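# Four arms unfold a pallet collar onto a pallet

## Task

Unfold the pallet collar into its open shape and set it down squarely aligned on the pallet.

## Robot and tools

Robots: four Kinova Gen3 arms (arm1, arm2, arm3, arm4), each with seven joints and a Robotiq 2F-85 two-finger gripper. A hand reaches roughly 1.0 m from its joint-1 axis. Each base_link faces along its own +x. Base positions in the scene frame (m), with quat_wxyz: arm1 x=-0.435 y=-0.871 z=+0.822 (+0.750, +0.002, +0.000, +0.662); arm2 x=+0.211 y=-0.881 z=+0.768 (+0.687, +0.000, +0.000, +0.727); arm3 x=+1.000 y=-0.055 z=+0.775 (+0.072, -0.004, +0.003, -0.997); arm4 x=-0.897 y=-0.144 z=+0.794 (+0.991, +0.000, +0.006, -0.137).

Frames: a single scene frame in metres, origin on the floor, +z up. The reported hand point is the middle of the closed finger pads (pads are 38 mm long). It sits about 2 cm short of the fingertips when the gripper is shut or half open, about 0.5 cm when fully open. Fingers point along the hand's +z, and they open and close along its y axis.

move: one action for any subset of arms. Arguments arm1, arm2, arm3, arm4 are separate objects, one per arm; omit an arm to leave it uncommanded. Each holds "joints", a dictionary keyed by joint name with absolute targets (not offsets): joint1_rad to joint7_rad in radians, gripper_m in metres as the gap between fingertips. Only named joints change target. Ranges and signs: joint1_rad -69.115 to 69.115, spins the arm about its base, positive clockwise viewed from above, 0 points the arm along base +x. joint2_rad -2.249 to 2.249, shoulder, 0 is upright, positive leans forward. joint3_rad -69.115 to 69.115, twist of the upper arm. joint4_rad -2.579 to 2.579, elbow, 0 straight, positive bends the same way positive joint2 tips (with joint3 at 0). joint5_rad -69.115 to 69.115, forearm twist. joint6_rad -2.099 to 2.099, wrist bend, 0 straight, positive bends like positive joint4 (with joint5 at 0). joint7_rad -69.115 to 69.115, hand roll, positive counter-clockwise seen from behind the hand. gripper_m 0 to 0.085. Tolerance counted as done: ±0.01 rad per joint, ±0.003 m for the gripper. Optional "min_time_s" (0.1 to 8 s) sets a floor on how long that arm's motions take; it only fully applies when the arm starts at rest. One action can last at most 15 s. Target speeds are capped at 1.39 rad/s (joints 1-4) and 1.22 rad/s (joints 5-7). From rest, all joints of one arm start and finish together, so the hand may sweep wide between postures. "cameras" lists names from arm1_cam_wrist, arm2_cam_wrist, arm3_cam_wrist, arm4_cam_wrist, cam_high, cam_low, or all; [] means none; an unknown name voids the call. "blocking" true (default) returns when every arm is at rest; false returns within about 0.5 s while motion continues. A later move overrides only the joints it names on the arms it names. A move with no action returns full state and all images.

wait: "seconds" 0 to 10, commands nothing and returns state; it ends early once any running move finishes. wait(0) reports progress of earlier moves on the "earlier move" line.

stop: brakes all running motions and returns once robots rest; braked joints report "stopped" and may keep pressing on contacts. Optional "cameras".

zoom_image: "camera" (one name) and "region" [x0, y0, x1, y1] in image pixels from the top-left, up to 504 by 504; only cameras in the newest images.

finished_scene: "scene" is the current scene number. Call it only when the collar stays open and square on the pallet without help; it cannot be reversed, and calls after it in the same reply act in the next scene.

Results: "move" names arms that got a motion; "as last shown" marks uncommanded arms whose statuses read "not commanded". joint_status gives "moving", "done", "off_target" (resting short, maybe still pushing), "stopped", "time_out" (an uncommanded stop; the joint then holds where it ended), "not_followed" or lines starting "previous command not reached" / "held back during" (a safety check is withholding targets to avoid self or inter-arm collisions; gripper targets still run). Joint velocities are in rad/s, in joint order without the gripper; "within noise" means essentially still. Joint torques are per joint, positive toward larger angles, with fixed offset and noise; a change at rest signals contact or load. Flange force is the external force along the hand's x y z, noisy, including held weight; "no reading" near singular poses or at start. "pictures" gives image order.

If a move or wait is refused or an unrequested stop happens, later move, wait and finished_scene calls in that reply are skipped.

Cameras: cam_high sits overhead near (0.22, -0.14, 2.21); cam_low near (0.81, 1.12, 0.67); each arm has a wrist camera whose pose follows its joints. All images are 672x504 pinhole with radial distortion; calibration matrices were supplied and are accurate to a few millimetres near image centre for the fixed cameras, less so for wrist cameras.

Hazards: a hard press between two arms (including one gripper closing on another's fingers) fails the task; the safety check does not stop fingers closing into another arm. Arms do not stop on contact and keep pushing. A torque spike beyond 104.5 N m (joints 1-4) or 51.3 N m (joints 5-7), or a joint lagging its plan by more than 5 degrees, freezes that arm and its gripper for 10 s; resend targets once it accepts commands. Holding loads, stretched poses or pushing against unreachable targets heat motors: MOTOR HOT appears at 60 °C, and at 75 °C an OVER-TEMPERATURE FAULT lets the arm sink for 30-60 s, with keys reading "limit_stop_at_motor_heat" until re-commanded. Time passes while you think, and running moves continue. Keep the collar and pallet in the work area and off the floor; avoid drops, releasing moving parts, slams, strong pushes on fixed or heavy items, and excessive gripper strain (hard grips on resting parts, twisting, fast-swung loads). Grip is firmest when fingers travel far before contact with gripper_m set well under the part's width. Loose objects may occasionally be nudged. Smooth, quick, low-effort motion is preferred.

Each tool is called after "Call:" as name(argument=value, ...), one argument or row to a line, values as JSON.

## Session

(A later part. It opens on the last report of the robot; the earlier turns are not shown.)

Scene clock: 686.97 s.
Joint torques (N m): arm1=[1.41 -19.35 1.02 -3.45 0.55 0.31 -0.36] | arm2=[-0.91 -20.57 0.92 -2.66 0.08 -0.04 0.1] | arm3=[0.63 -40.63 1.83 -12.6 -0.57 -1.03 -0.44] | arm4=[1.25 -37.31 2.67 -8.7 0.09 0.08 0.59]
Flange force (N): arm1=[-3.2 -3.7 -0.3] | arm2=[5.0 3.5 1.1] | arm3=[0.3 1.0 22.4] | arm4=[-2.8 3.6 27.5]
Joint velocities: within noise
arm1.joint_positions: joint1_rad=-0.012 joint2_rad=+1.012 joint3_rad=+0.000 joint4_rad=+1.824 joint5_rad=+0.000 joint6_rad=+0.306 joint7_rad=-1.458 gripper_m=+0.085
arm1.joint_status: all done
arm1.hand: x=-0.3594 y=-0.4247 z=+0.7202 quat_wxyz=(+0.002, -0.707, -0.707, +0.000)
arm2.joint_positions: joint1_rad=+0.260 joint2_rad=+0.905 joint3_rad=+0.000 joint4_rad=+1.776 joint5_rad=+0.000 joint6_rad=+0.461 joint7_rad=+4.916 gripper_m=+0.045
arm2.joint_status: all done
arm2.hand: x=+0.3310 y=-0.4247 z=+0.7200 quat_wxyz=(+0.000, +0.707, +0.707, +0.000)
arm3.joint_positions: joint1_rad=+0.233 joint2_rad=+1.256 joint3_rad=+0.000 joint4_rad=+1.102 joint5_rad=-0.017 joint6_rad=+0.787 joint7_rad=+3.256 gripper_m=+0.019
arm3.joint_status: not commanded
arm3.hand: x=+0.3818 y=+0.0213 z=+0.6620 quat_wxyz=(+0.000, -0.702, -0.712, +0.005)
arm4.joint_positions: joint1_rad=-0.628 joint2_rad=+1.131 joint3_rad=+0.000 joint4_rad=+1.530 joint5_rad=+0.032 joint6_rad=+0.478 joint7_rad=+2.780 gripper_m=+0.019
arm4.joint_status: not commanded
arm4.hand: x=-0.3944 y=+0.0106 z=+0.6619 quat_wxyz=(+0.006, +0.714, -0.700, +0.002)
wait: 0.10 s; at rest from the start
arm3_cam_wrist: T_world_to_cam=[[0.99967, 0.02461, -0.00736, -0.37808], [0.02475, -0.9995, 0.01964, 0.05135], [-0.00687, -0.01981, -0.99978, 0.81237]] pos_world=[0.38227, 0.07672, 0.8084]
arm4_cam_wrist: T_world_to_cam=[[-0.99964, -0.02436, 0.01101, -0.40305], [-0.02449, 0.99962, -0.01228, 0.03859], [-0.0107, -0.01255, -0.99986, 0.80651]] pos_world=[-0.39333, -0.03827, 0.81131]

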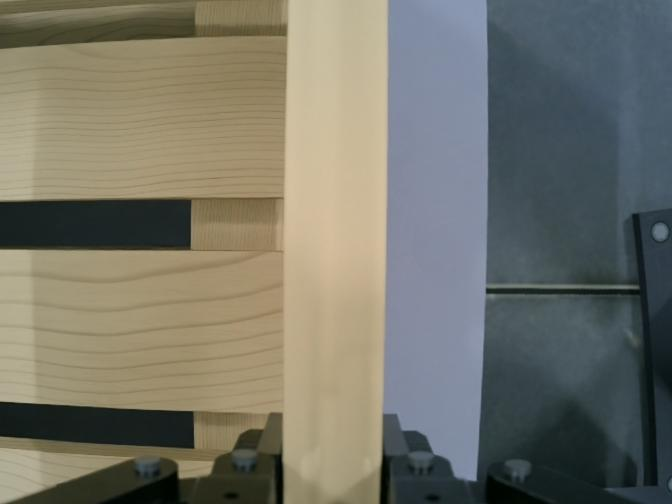

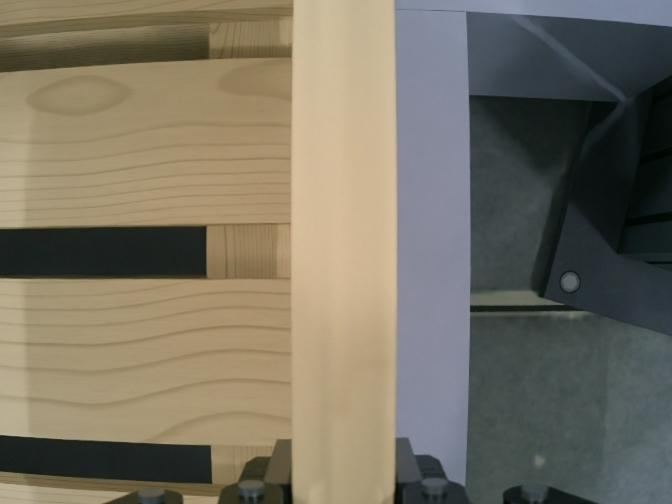

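Call:
move(
  arm3={"joints": {"joint1_rad": 0.2354, "joint2_rad": 1.2837, "joint3_rad": 0, "joint4_rad": 1.0774, "joint5_rad": -0.0175, "joint6_rad": 0.7831, "joint7_rad": 3.2643}, "min_time_s": 2},
  arm4={"joints": {"joint1_rad": -0.632, "joint2_rad": 1.154, "joint3_rad": 0, "joint4_rad": 1.5287, "joint5_rad": 0.0339, "joint6_rad": 0.456, "joint7_rad": 2.7801}, "min_time_s": 2},
  cameras=["all"],
)

Call:
zoom_image(
  camera="cam_low",
  region=[90, 280, 270, 400],
)

Call:
zoom_image(
  camera="cam_low",
  region=[190, 300, 330, 400],
)

Call:
zoom_image(
  camera="cam_low",
  region=[480, 240, 620, 340],
)

Call:
zoom_image(
  camera="arm1_cam_wrist",
  region=[200, 0, 420, 160],
)

Call:
zoom_image(
  camera="arm2_cam_wrist",
  region=[270, 0, 490, 160],
)

Scene clock: 697.13 s.
Joint torques (N m): arm1=[1.39 -19.35 1.04 -3.48 0.54 0.31 -0.31] | arm2=[-0.89 -20.61 0.97 -2.71 0.08 -0.07 0.07] | arm3=[0.41 -40.89 1.68 -12.65 -0.61 -1.06 -0.4] | arm4=[1.27 -37.43 2.8 -8.55 0.16 -0.03 0.55]
Flange force (N): arm1=[-3.3 -3.8 -0.3] | arm2=[5.0 3.5 1.1] | arm3=[0.5 1.3 22.3] | arm4=[-2.7 3.8 27.5]
move: arm3 done; arm4 done
Joint velocities: within noise
arm1, arm2: as last shown
arm3.joint_positions: joint1_rad=+0.235 joint2_rad=+1.284 joint3_rad=+0.000 joint4_rad=+1.077 joint5_rad=-0.018 joint6_rad=+0.783 joint7_rad=+3.264 gripper_m=+0.019
arm3.joint_status: all done
arm3.hand: x=+0.3791 y=+0.0228 z=+0.6500 quat_wxyz=(+0.000, -0.700, -0.714, +0.005)
arm4.joint_positions: joint1_rad=-0.632 joint2_rad=+1.154 joint3_rad=+0.000 joint4_rad=+1.529 joint5_rad=+0.034 joint6_rad=+0.456 joint7_rad=+2.780 gripper_m=+0.019
arm4.joint_status: all done
arm4.hand: x=-0.3971 y=+0.0122 z=+0.6500 quat_wxyz=(+0.006, +0.716, -0.698, +0.002)
pictures: arm1_cam_wrist, arm2_cam_wrist, arm3_cam_wrist, arm4_cam_wrist, cam_high, cam_low
arm1_cam_wrist: T_world_to_cam=[[0.99946, 0.01252, 0.03046, 0.33732], [0.01187, -0.9997, 0.02124, -0.38284], [0.03072, -0.02086, -0.99931, 0.87118]] pos_world=[-0.35935, -0.36877, 0.86844]
arm2_cam_wrist: T_world_to_cam=[[0.99998, 0.00577, -0.0011, -0.32906], [0.00577, -0.99998, 0.00223, -0.37341], [-0.00109, -0.00224, -1, 0.86361]] pos_world=[0.33215, -0.36957, 0.86408]
arm3_cam_wrist: T_world_to_cam=[[0.99951, 0.03052, -0.0074, -0.37558], [0.03066, -0.99934, 0.0197, 0.05085], [-0.00679, -0.01992, -0.99978, 0.80035]] pos_world=[0.37927, 0.07822, 0.7964]
arm4_cam_wrist: T_world_to_cam=[[-0.99948, -0.03046, 0.01089, -0.40529], [-0.03059, 0.99946, -0.0122, 0.0343], [-0.01052, -0.01252, -0.99987, 0.79468]] pos_world=[-0.39567, -0.03668, 0.79941]

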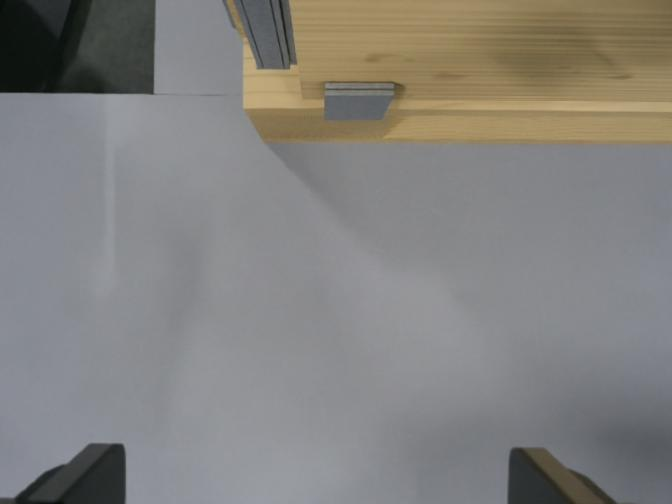

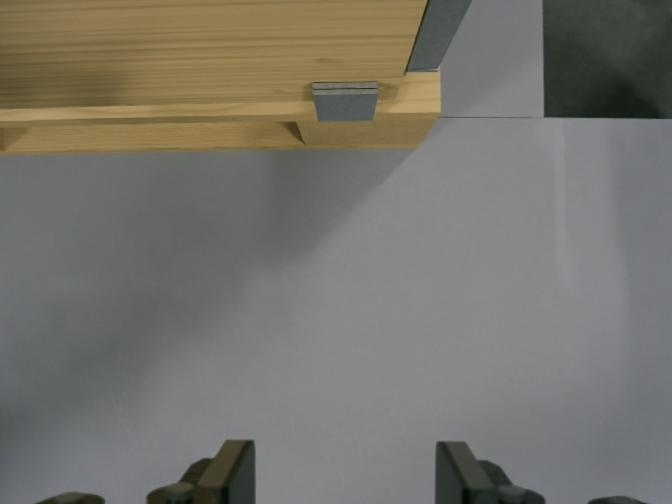

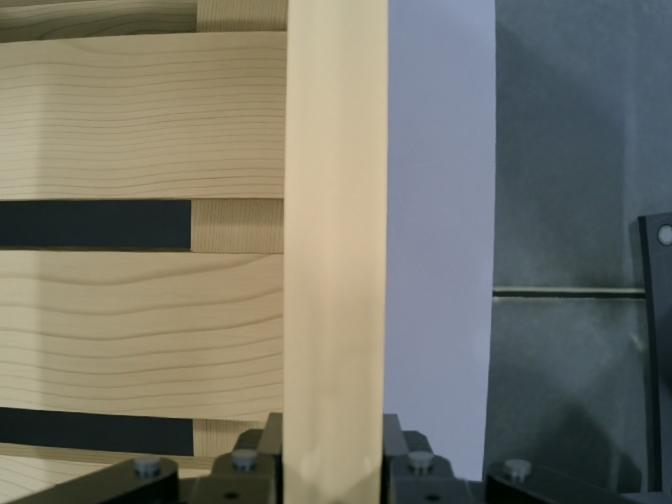

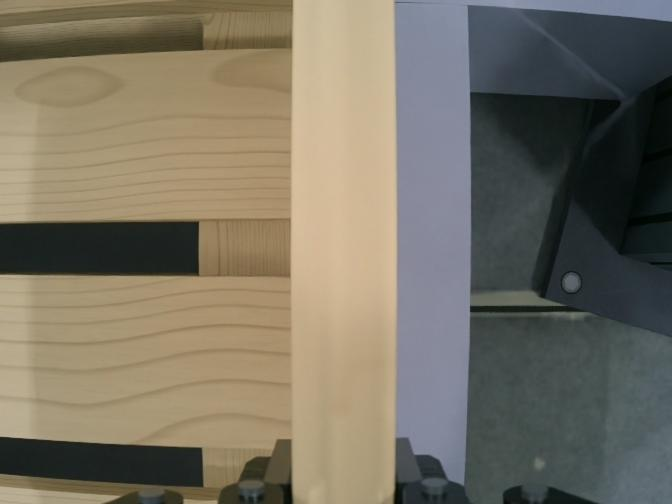

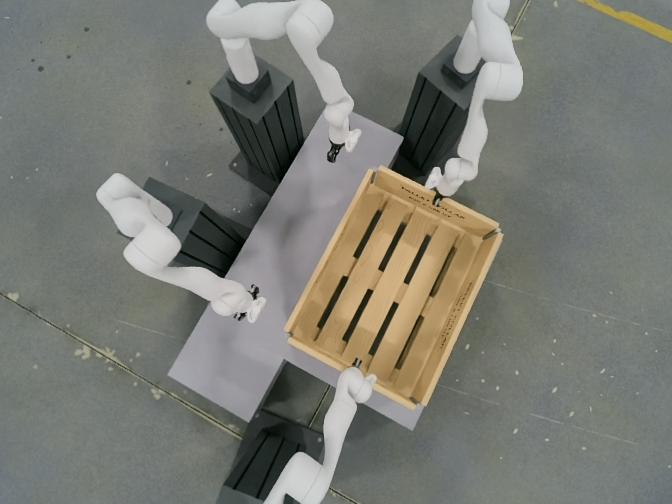

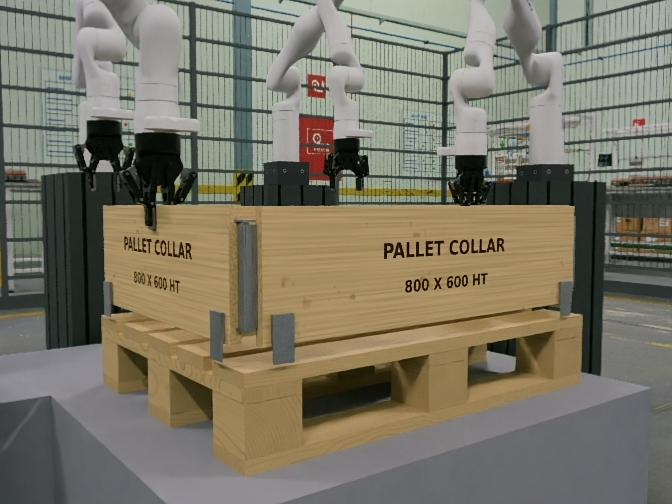

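Scaled by 2.800 from the camera's image (finer frame: 960x720).

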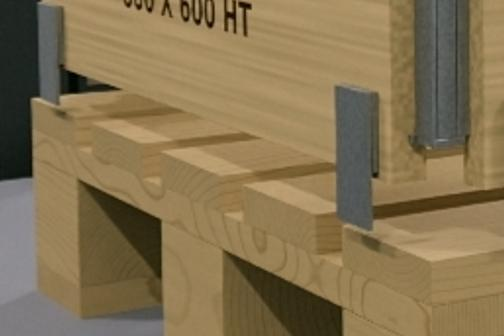

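Scaled by 3.600 from the camera's image (finer frame: 960x720).

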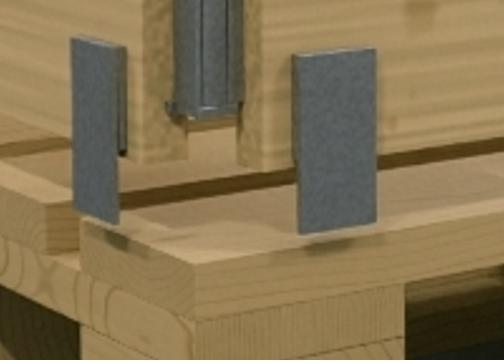

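Scaled by 3.600 from the camera's image (finer frame: 960x720).

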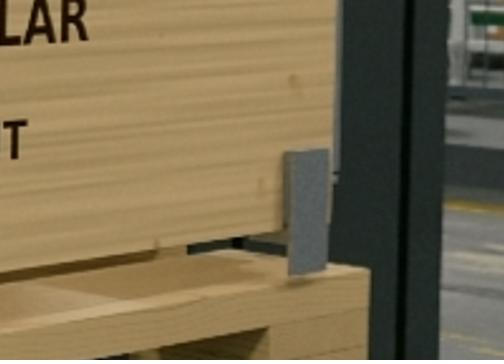

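Scaled by 2.291.

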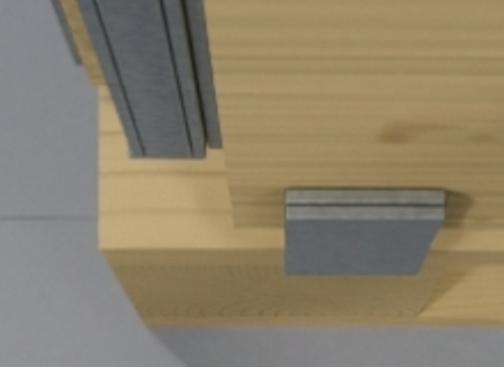

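Scaled by 2.291.

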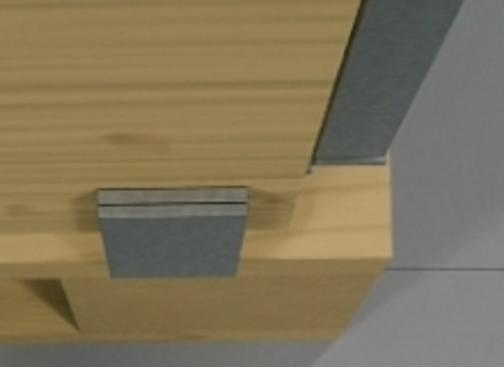

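Call:
zoom_image(
  camera="arm3_cam_wrist",
  region=[0, 180, 300, 320],
)

Call:
zoom_image(
  camera="arm3_cam_wrist",
  region=[260, 0, 420, 100],
)

Call:
zoom_image(
  camera="arm3_cam_wrist",
  region=[260, 300, 420, 410],
)

Call:
zoom_image(
  camera="arm4_cam_wrist",
  region=[0, 180, 300, 320],
)

Call:
zoom_image(
  camera="arm4_cam_wrist",
  region=[260, 0, 420, 100],
)

Call:
zoom_image(
  camera="arm4_cam_wrist",
  region=[260, 300, 420, 410],
)

Scaled by 1.680.

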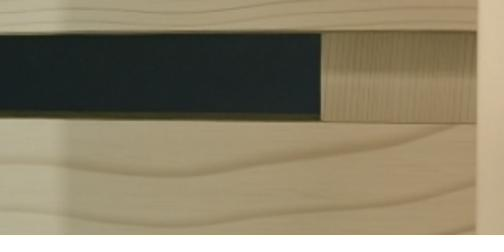

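Scaled by 3.150.

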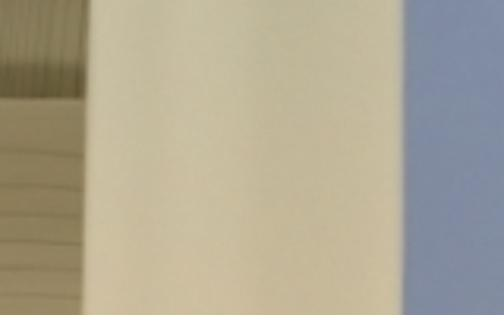

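Scaled by 3.150.

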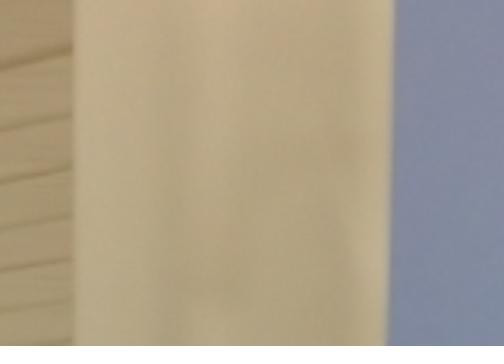

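Scaled by 1.680.

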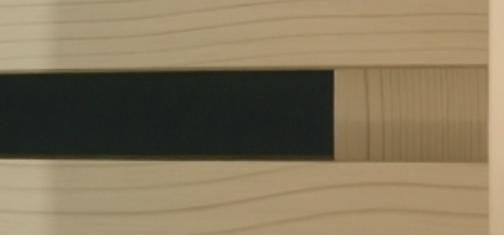

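Scaled by 3.150.

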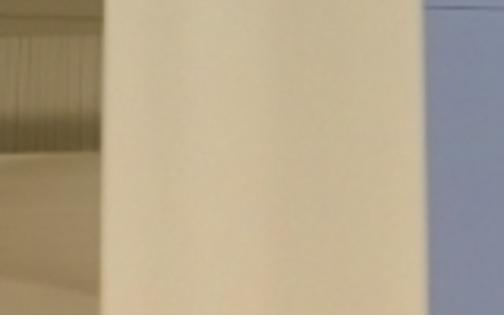

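Scaled by 3.150.

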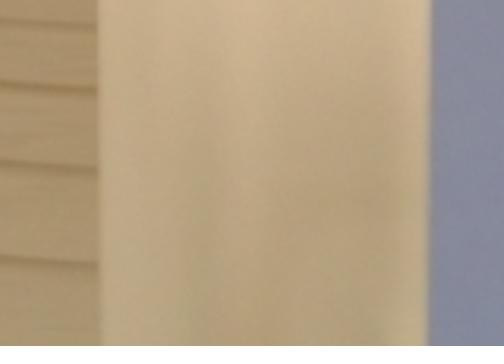

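Call:
move(
  arm3={"joints": {"joint1_rad": 0.2354, "joint2_rad": 1.2977, "joint3_rad": 0, "joint4_rad": 1.0648, "joint5_rad": -0.0176, "joint6_rad": 0.7817, "joint7_rad": 3.2646}, "min_time_s": 1.5},
  arm4={"joints": {"joint1_rad": -0.632, "joint2_rad": 1.1655, "joint3_rad": 0, "joint4_rad": 1.5275, "joint5_rad": 0.0346, "joint6_rad": 0.4457, "joint7_rad": 2.7799}, "min_time_s": 1.5},
  cameras=["cam_low", "arm1_cam_wrist", "arm2_cam_wrist"],
)

Call:
zoom_image(
  camera="cam_low",
  region=[90, 290, 190, 360],
)

Call:
zoom_image(
  camera="cam_low",
  region=[190, 320, 310, 400],
)

Call:
zoom_image(
  camera="cam_low",
  region=[520, 270, 620, 340],
)

Scene clock: 716.73 s.
Joint torques (N m): arm1=[1.41 -19.36 1.03 -3.47 0.52 0.31 -0.39] | arm2=[-0.97 -20.53 0.85 -2.69 0.05 -0.02 0.05] | arm3=[0.36 -41.71 1.61 -13.55 -0.67 -1.61 -0.46] | arm4=[1.5 -38.1 3.13 -9.35 0.25 -0.49 0.63]
Flange force (N): arm1=[-3.3 -3.7 -0.3] | arm2=[4.8 3.6 1.0] | arm3=[0.4 3.0 22.3] | arm4=[-2.8 5.7 27.5]
move: arm3 done; arm4 done
Joint velocities: within noise
arm1, arm2: as last shown
arm3.joint_positions: joint1_rad=+0.235 joint2_rad=+1.298 joint3_rad=+0.000 joint4_rad=+1.065 joint5_rad=-0.018 joint6_rad=+0.782 joint7_rad=+3.265 gripper_m=+0.019
arm3.joint_status: all done
arm3.hand: x=+0.3778 y=+0.0229 z=+0.6440 quat_wxyz=(+0.000, -0.700, -0.714, +0.005)
arm4.joint_positions: joint1_rad=-0.632 joint2_rad=+1.165 joint3_rad=+0.000 joint4_rad=+1.528 joint5_rad=+0.035 joint6_rad=+0.446 joint7_rad=+2.780 gripper_m=+0.019
arm4.joint_status: all done
arm4.hand: x=-0.3981 y=+0.0119 z=+0.6441 quat_wxyz=(+0.006, +0.716, -0.698, +0.002)
pictures: arm1_cam_wrist, arm2_cam_wrist, cam_low
arm1_cam_wrist: T_world_to_cam=[[0.99946, 0.01252, 0.03046, 0.33732], [0.01187, -0.9997, 0.02124, -0.38284], [0.03072, -0.02086, -0.99931, 0.87118]] pos_world=[-0.35935, -0.36877, 0.86844]
arm2_cam_wrist: T_world_to_cam=[[0.99998, 0.00577, -0.0011, -0.32906], [0.00577, -0.99998, 0.00223, -0.37341], [-0.00109, -0.00224, -1, 0.86361]] pos_world=[0.33215, -0.36957, 0.86408]

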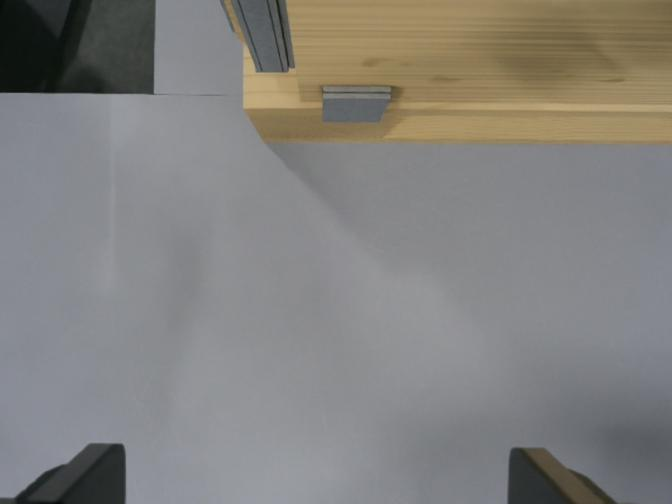

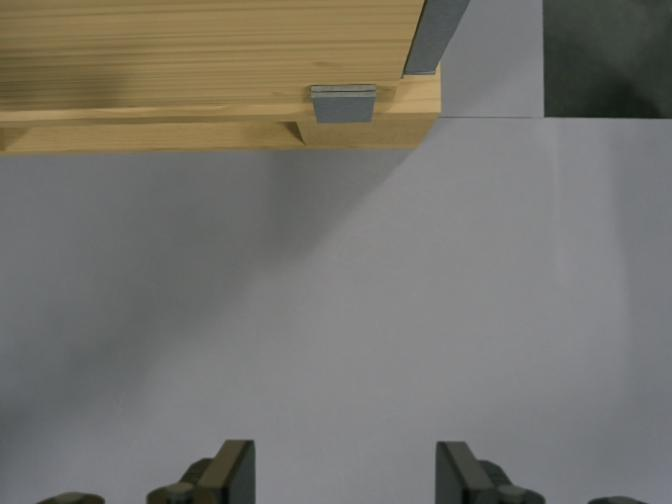

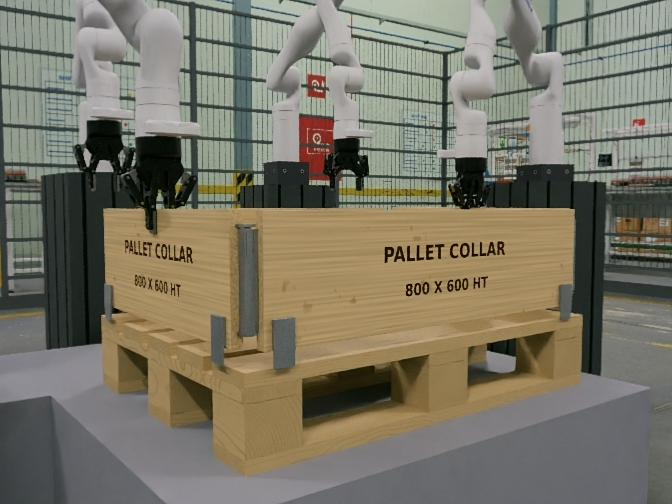

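Scaled by 5.040 from the camera's image (finer frame: 960x720).

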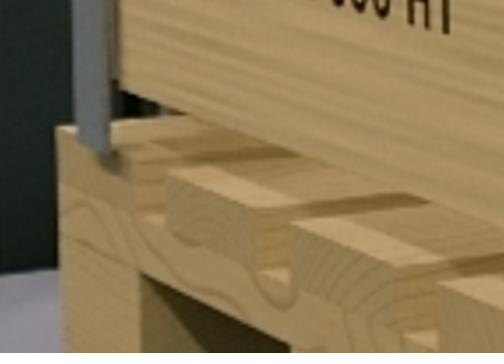

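Scaled by 4.200 from the camera's image (finer frame: 960x720).

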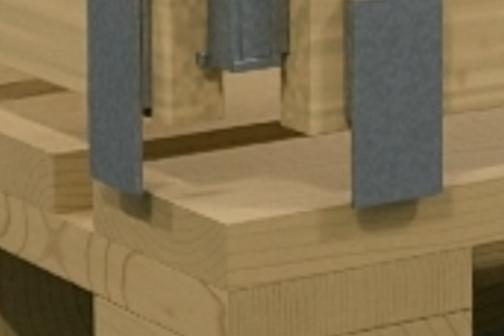

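Scaled by 5.040 from the camera's image (finer frame: 960x720).

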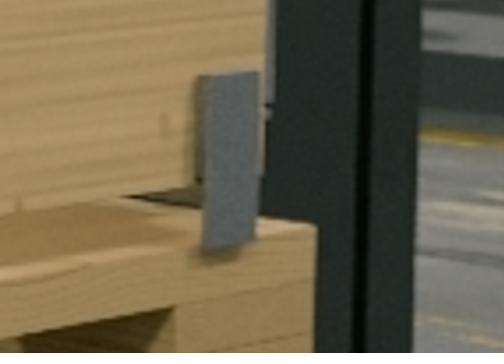

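Call:
move(
  arm3={"joints": {"joint1_rad": 0.2353, "joint2_rad": 1.3165, "joint3_rad": 0, "joint4_rad": 1.057, "joint5_rad": -0.0177, "joint6_rad": 0.7707, "joint7_rad": 3.2646}, "min_time_s": 1.5},
  arm4={"joints": {"joint1_rad": -0.632, "joint2_rad": 1.1873, "joint3_rad": 0, "joint4_rad": 1.5181, "joint5_rad": 0.0355, "joint6_rad": 0.4334, "joint7_rad": 2.7783}, "min_time_s": 1.5},
  cameras=["cam_low", "arm1_cam_wrist", "arm2_cam_wrist"],
)

Call:
zoom_image(
  camera="cam_low",
  region=[90, 280, 330, 400],
)

Call:
zoom_image(
  camera="arm1_cam_wrist",
  region=[200, 0, 420, 160],
)

Call:
zoom_image(
  camera="arm2_cam_wrist",
  region=[270, 0, 490, 160],
)

Scene clock: 725.23 s.
Joint torques (N m): arm1=[1.42 -19.32 1.01 -3.46 0.52 0.31 -0.34] | arm2=[-1.01 -20.58 0.96 -2.72 0.12 -0.05 0.08] | arm3=[0.51 -40.84 1.76 -12.14 -0.49 -0.91 -0.33] | arm4=[1.2 -37.11 2.66 -7.79 0.04 0.2 0.47]
Flange force (N): arm1=[-3.3 -3.8 -0.3] | arm2=[4.8 3.7 1.1] | arm3=[0.4 0.2 22.5] | arm4=[-2.6 3.2 27.3]
move: arm3 done; arm4 done
Joint velocities: within noise
arm1, arm2: as last shown
arm3.joint_positions: joint1_rad=+0.235 joint2_rad=+1.316 joint3_rad=+0.000 joint4_rad=+1.057 joint5_rad=-0.018 joint6_rad=+0.771 joint7_rad=+3.265 gripper_m=+0.019
arm3.joint_status: all done
arm3.hand: x=+0.3781 y=+0.0229 z=+0.6339 quat_wxyz=(+0.000, -0.700, -0.714, +0.005)
arm4.joint_positions: joint1_rad=-0.632 joint2_rad=+1.187 joint3_rad=+0.000 joint4_rad=+1.518 joint5_rad=+0.035 joint6_rad=+0.433 joint7_rad=+2.778 gripper_m=+0.019
arm4.joint_status: all done
arm4.hand: x=-0.3982 y=+0.0118 z=+0.6340 quat_wxyz=(+0.006, +0.716, -0.698, +0.002)
pictures: arm1_cam_wrist, arm2_cam_wrist, cam_low
arm1_cam_wrist: T_world_to_cam=[[0.99946, 0.01252, 0.03046, 0.33732], [0.01187, -0.9997, 0.02124, -0.38284], [0.03072, -0.02086, -0.99931, 0.87118]] pos_world=[-0.35935, -0.36877, 0.86844]
arm2_cam_wrist: T_world_to_cam=[[0.99998, 0.00577, -0.0011, -0.32906], [0.00577, -0.99998, 0.00223, -0.37341], [-0.00109, -0.00224, -1, 0.86361]] pos_world=[0.33215, -0.36957, 0.86408]

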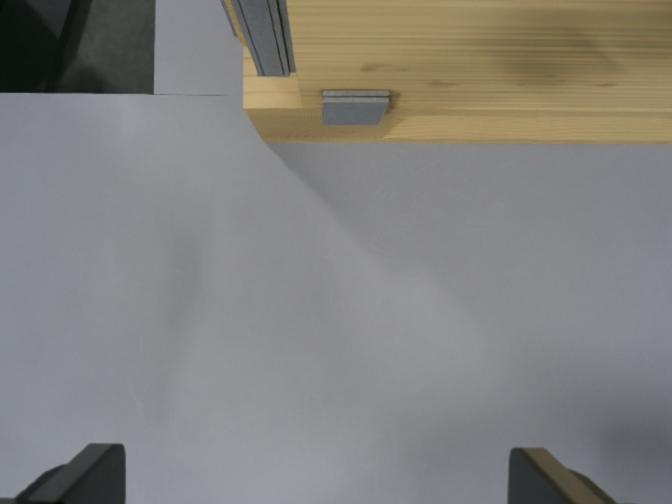

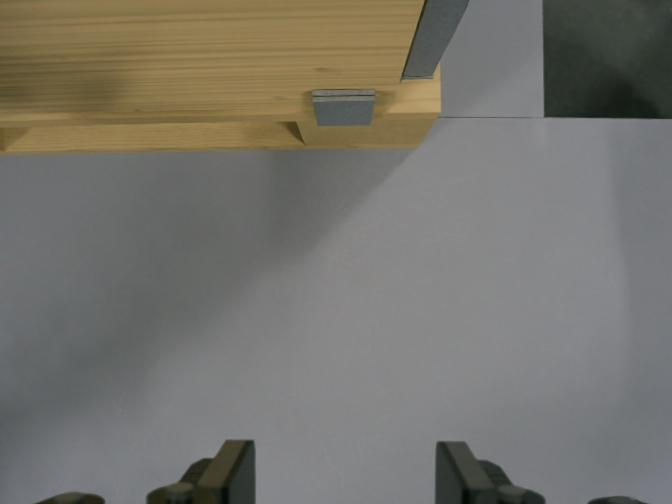

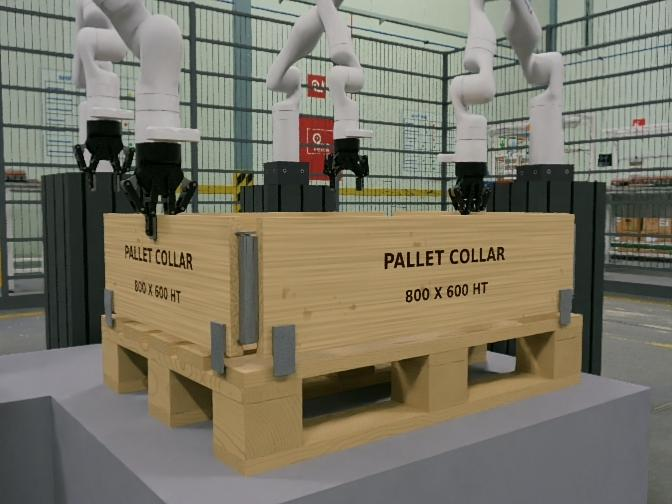

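Scaled by 2.100 from the camera's image (finer frame: 960x720).

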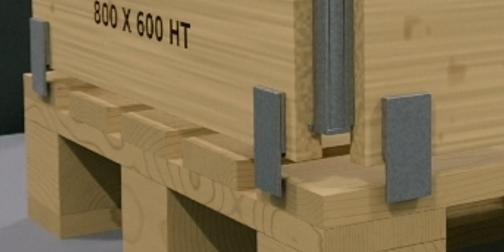

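Scaled by 2.291.

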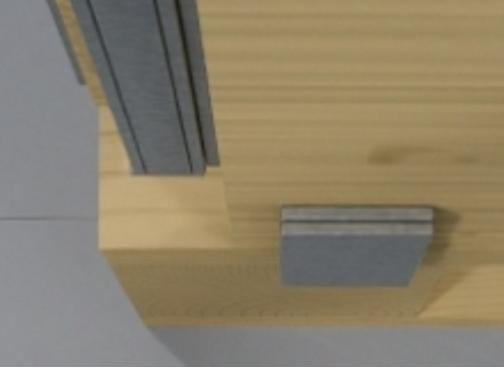

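Scaled by 2.291.

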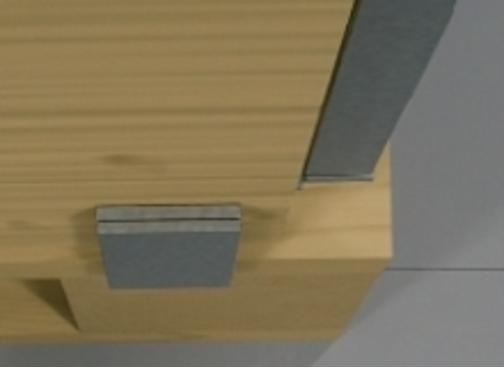

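Call:
move(
  arm3={"joints": {"joint1_rad": 0.2353, "joint2_rad": 1.336, "joint3_rad": 0, "joint4_rad": 1.0467, "joint5_rad": -0.0179, "joint6_rad": 0.7615, "joint7_rad": 3.2648}, "min_time_s": 1.5},
  arm4={"joints": {"joint1_rad": -0.632, "joint2_rad": 1.2092, "joint3_rad": 0, "joint4_rad": 1.5076, "joint5_rad": 0.0364, "joint6_rad": 0.422, "joint7_rad": 2.7773}, "min_time_s": 1.5},
  cameras=["cam_low", "arm1_cam_wrist", "arm2_cam_wrist"],
)

Call:
zoom_image(
  camera="cam_low",
  region=[90, 280, 330, 400],
)

Call:
zoom_image(
  camera="arm1_cam_wrist",
  region=[200, 0, 420, 160],
)

Call:
zoom_image(
  camera="arm2_cam_wrist",
  region=[270, 0, 490, 160],
)

Scene clock: 728.57 s.
Joint torques (N m): arm1=[1.4 -19.3 1.02 -3.49 0.56 0.29 -0.33] | arm2=[-0.92 -20.57 0.89 -2.76 0.08 -0.02 0.07] | arm3=[0.66 -40.83 1.81 -11.95 -0.6 -0.87 -0.44] | arm4=[1.04 -37.07 2.6 -7.38 0.11 0.27 0.6]
Flange force (N): arm1=[-3.3 -3.8 -0.4] | arm2=[4.6 3.4 1.1] | arm3=[0.4 0.0 22.5] | arm4=[-2.7 2.6 27.3]
move: arm3 done; arm4 done
Joint velocities: within noise
arm1, arm2: as last shown
arm3.joint_positions: joint1_rad=+0.235 joint2_rad=+1.336 joint3_rad=+0.000 joint4_rad=+1.047 joint5_rad=-0.018 joint6_rad=+0.761 joint7_rad=+3.265 gripper_m=+0.019
arm3.joint_status: all done
arm3.hand: x=+0.3781 y=+0.0229 z=+0.6240 quat_wxyz=(+0.000, -0.700, -0.714, +0.005)
arm4.joint_positions: joint1_rad=-0.632 joint2_rad=+1.209 joint3_rad=+0.000 joint4_rad=+1.508 joint5_rad=+0.036 joint6_rad=+0.422 joint7_rad=+2.777 gripper_m=+0.019
arm4.joint_status: all done
arm4.hand: x=-0.3983 y=+0.0119 z=+0.6239 quat_wxyz=(+0.006, +0.716, -0.698, +0.002)
pictures: arm1_cam_wrist, arm2_cam_wrist, cam_low
arm1_cam_wrist: T_world_to_cam=[[0.99946, 0.01252, 0.03046, 0.33732], [0.01187, -0.9997, 0.02124, -0.38284], [0.03072, -0.02086, -0.99931, 0.87118]] pos_world=[-0.35935, -0.36877, 0.86844]
arm2_cam_wrist: T_world_to_cam=[[0.99998, 0.00577, -0.0011, -0.32906], [0.00577, -0.99998, 0.00223, -0.37341], [-0.00109, -0.00224, -1, 0.86361]] pos_world=[0.33215, -0.36957, 0.86408]

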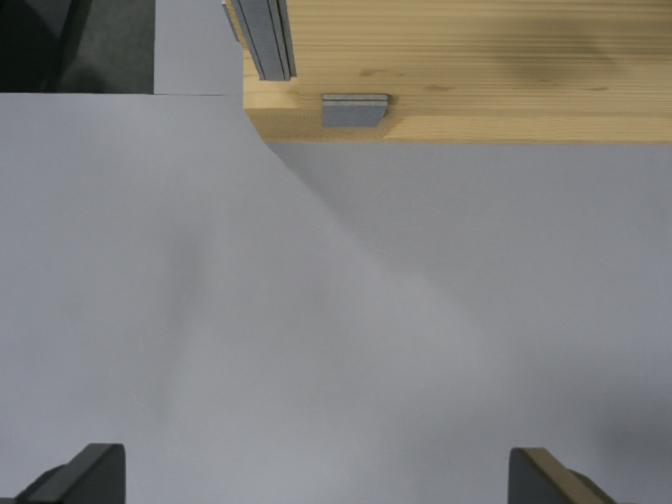

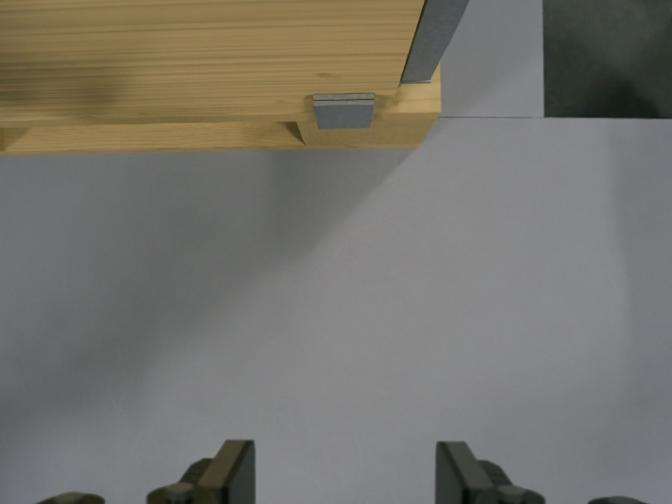

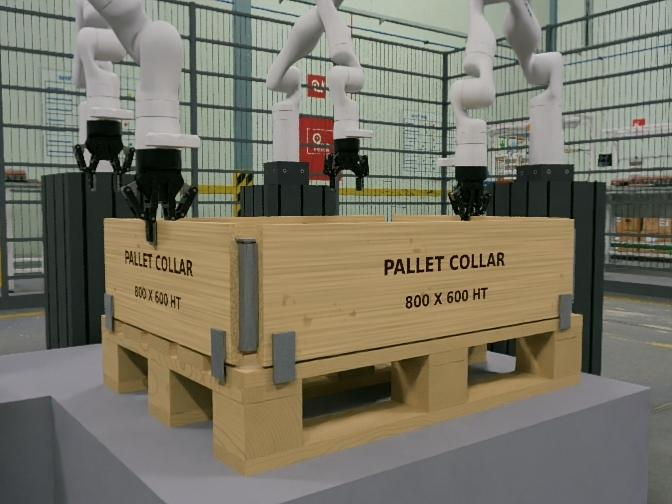

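Scaled by 2.100 from the camera's image (finer frame: 960x720).

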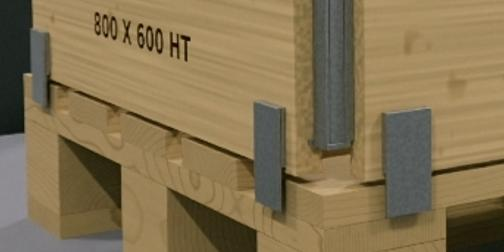

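Scaled by 2.291.

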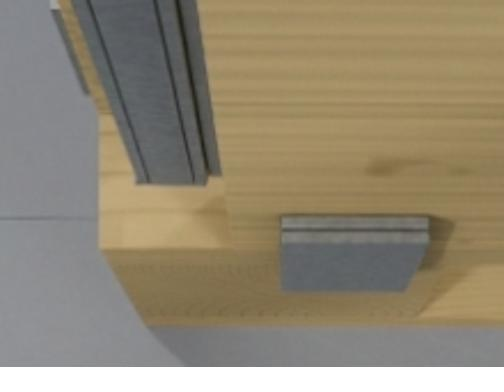

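Scaled by 2.291.

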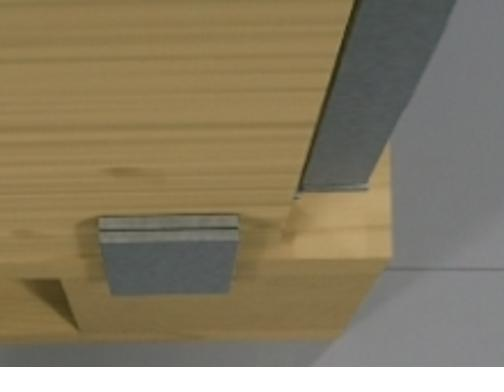

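Call:
move(
  arm3={"joints": {"joint2_rad": 1.3438, "joint4_rad": 1.0426, "joint6_rad": 0.7578}, "min_time_s": 0.8},
  arm4={"joints": {"joint2_rad": 1.218, "joint4_rad": 1.5034, "joint5_rad": 0.0368, "joint6_rad": 0.4174, "joint7_rad": 2.7769}, "min_time_s": 0.8},
)

Scene clock: 731.03 s.
Joint torques (N m): arm1=[1.4 -19.28 1.01 -3.43 0.54 0.3 -0.33] | arm2=[-0.97 -20.51 0.9 -2.76 0 0 0.08] | arm3=[0.73 -40.71 1.8 -11.65 -0.63 -0.69 -0.45] | arm4=[1.01 -36.69 2.49 -6.95 0.09 0.51 0.58]
Flange force (N): arm1=[-3.2 -3.7 -0.4] | arm2=[4.5 3.5 1.0] | arm3=[0.3 -0.6 22.7] | arm4=[-2.7 2.3 27.1]
move: arm3 done; arm4 done
Joint velocities: within noise
arm1, arm2: as last shown
arm3.joint_positions: joint1_rad=+0.235 joint2_rad=+1.344 joint3_rad=+0.000 joint4_rad=+1.043 joint5_rad=-0.018 joint6_rad=+0.758 joint7_rad=+3.265 gripper_m=+0.019
arm3.joint_status: all done
arm3.hand: x=+0.3782 y=+0.0229 z=+0.6200 quat_wxyz=(+0.000, -0.700, -0.714, +0.005)
arm4.joint_positions: joint1_rad=-0.632 joint2_rad=+1.218 joint3_rad=+0.000 joint4_rad=+1.503 joint5_rad=+0.037 joint6_rad=+0.417 joint7_rad=+2.777 gripper_m=+0.019
arm4.joint_status: all done
arm4.hand: x=-0.3984 y=+0.0119 z=+0.6198 quat_wxyz=(+0.006, +0.716, -0.698, +0.002)
pictures: none

Call:
move(
  arm3={"joints": {"joint2_rad": 1.3497, "joint4_rad": 1.0395, "joint6_rad": 0.755}, "min_time_s": 0.8},
  arm4={"joints": {"joint2_rad": 1.2246, "joint4_rad": 1.5003, "joint5_rad": 0.037, "joint6_rad": 0.414, "joint7_rad": 2.7766}, "min_time_s": 0.8},
)

Call:
move(
  arm3={"joints": {"joint2_rad": 1.3536, "joint4_rad": 1.0374, "joint6_rad": 0.7532}, "min_time_s": 0.8},
  arm4={"joints": {"joint2_rad": 1.229, "joint4_rad": 1.4982, "joint5_rad": 0.0372, "joint6_rad": 0.4117, "joint7_rad": 2.7764}, "min_time_s": 0.8},
  cameras=["cam_low"],
)

Call:
zoom_image(
  camera="cam_low",
  region=[90, 280, 330, 400],
)

Call:
zoom_image(
  camera="cam_low",
  region=[380, 250, 620, 370],
)

Scene clock: 733.93 s.
Joint torques (N m): arm1=[1.41 -19.31 1.03 -3.45 0.53 0.31 -0.35] | arm2=[-0.98 -20.64 0.89 -2.74 0.12 -0.06 0.06] | arm3=[-0.94 -29.41 0.49 -10.87 -0.87 -3.59 -0.41] | arm4=[0.56 -28.44 1.96 -8.27 0.15 -1.52 0.62]
Flange force (N): arm1=[-3.2 -3.7 -0.4] | arm2=[4.8 3.6 1.1] | arm3=[1.7 6.4 -1.5] | arm4=[0.3 9.0 5.4]
move: arm3 done; arm4 done
Joint velocities: within noise
arm1, arm2: as last shown
arm3.joint_positions: joint1_rad=+0.235 joint2_rad=+1.350 joint3_rad=+0.000 joint4_rad=+1.040 joint5_rad=-0.018 joint6_rad=+0.755 joint7_rad=+3.265 gripper_m=+0.019
arm3.joint_status: all done
arm3.hand: x=+0.3782 y=+0.0230 z=+0.6170 quat_wxyz=(+0.000, -0.700, -0.714, +0.005)
arm4.joint_positions: joint1_rad=-0.632 joint2_rad=+1.225 joint3_rad=+0.000 joint4_rad=+1.500 joint5_rad=+0.037 joint6_rad=+0.414 joint7_rad=+2.777 gripper_m=+0.019
arm4.joint_status: all done
arm4.hand: x=-0.3985 y=+0.0119 z=+0.6168 quat_wxyz=(+0.006, +0.716, -0.698, +0.002)
pictures: none

Scene clock: 735.03 s.
Joint torques (N m): arm1=[1.42 -19.35 1.01 -3.45 0.54 0.27 -0.35] | arm2=[-0.86 -20.66 0.86 -2.68 0.08 -0.03 0.06] | arm3=[-0.39 -2.51 0.88 -14.24 -0.41 -14.24 -0.39] | arm4=[0.44 -2.15 1.46 -16.5 0.28 -11.28 0.56]
Flange force (N): arm1=[-3.1 -3.7 -0.3] | arm2=[5.0 3.4 1.3] | arm3=[-4.5 37.0 -68.4] | arm4=[9.4 35.8 -71.7]
move: arm3 done; arm4 done
Joint velocities: within noise
arm1, arm2: as last shown
arm3.joint_positions: joint1_rad=+0.235 joint2_rad=+1.354 joint3_rad=+0.000 joint4_rad=+1.037 joint5_rad=-0.018 joint6_rad=+0.753 joint7_rad=+3.265 gripper_m=+0.019
arm3.joint_status: all done
arm3.hand: x=+0.3782 y=+0.0230 z=+0.6150 quat_wxyz=(+0.000, -0.700, -0.714, +0.005)
arm4.joint_positions: joint1_rad=-0.632 joint2_rad=+1.229 joint3_rad=+0.000 joint4_rad=+1.498 joint5_rad=+0.037 joint6_rad=+0.412 joint7_rad=+2.776 gripper_m=+0.019
arm4.joint_status: all done
arm4.hand: x=-0.3985 y=+0.0119 z=+0.6148 quat_wxyz=(+0.006, +0.716, -0.698, +0.002)

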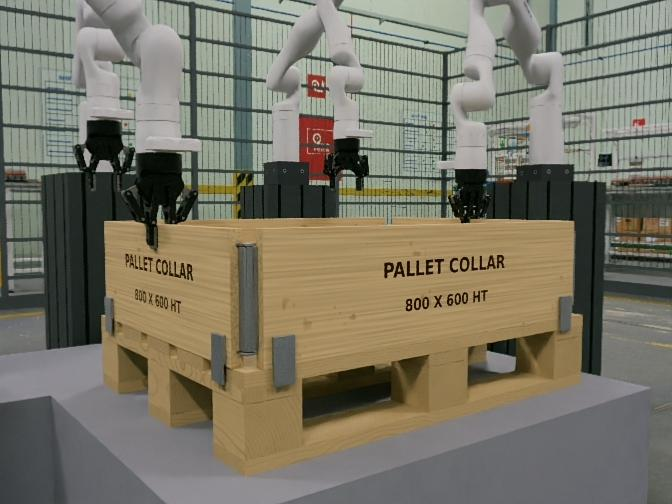

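Scaled by 2.100 from the camera's image (finer frame: 960x720).

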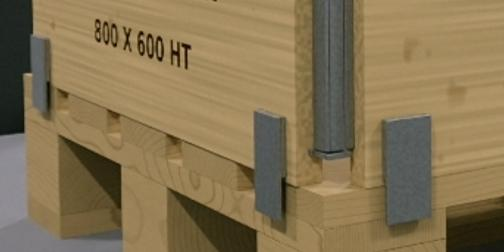

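Scaled by 2.100 from the camera's image (finer frame: 960x720).

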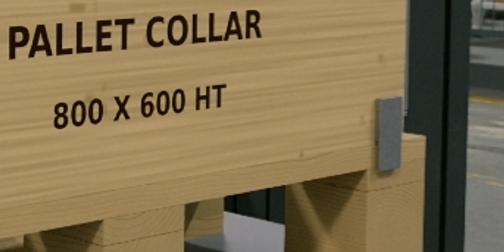

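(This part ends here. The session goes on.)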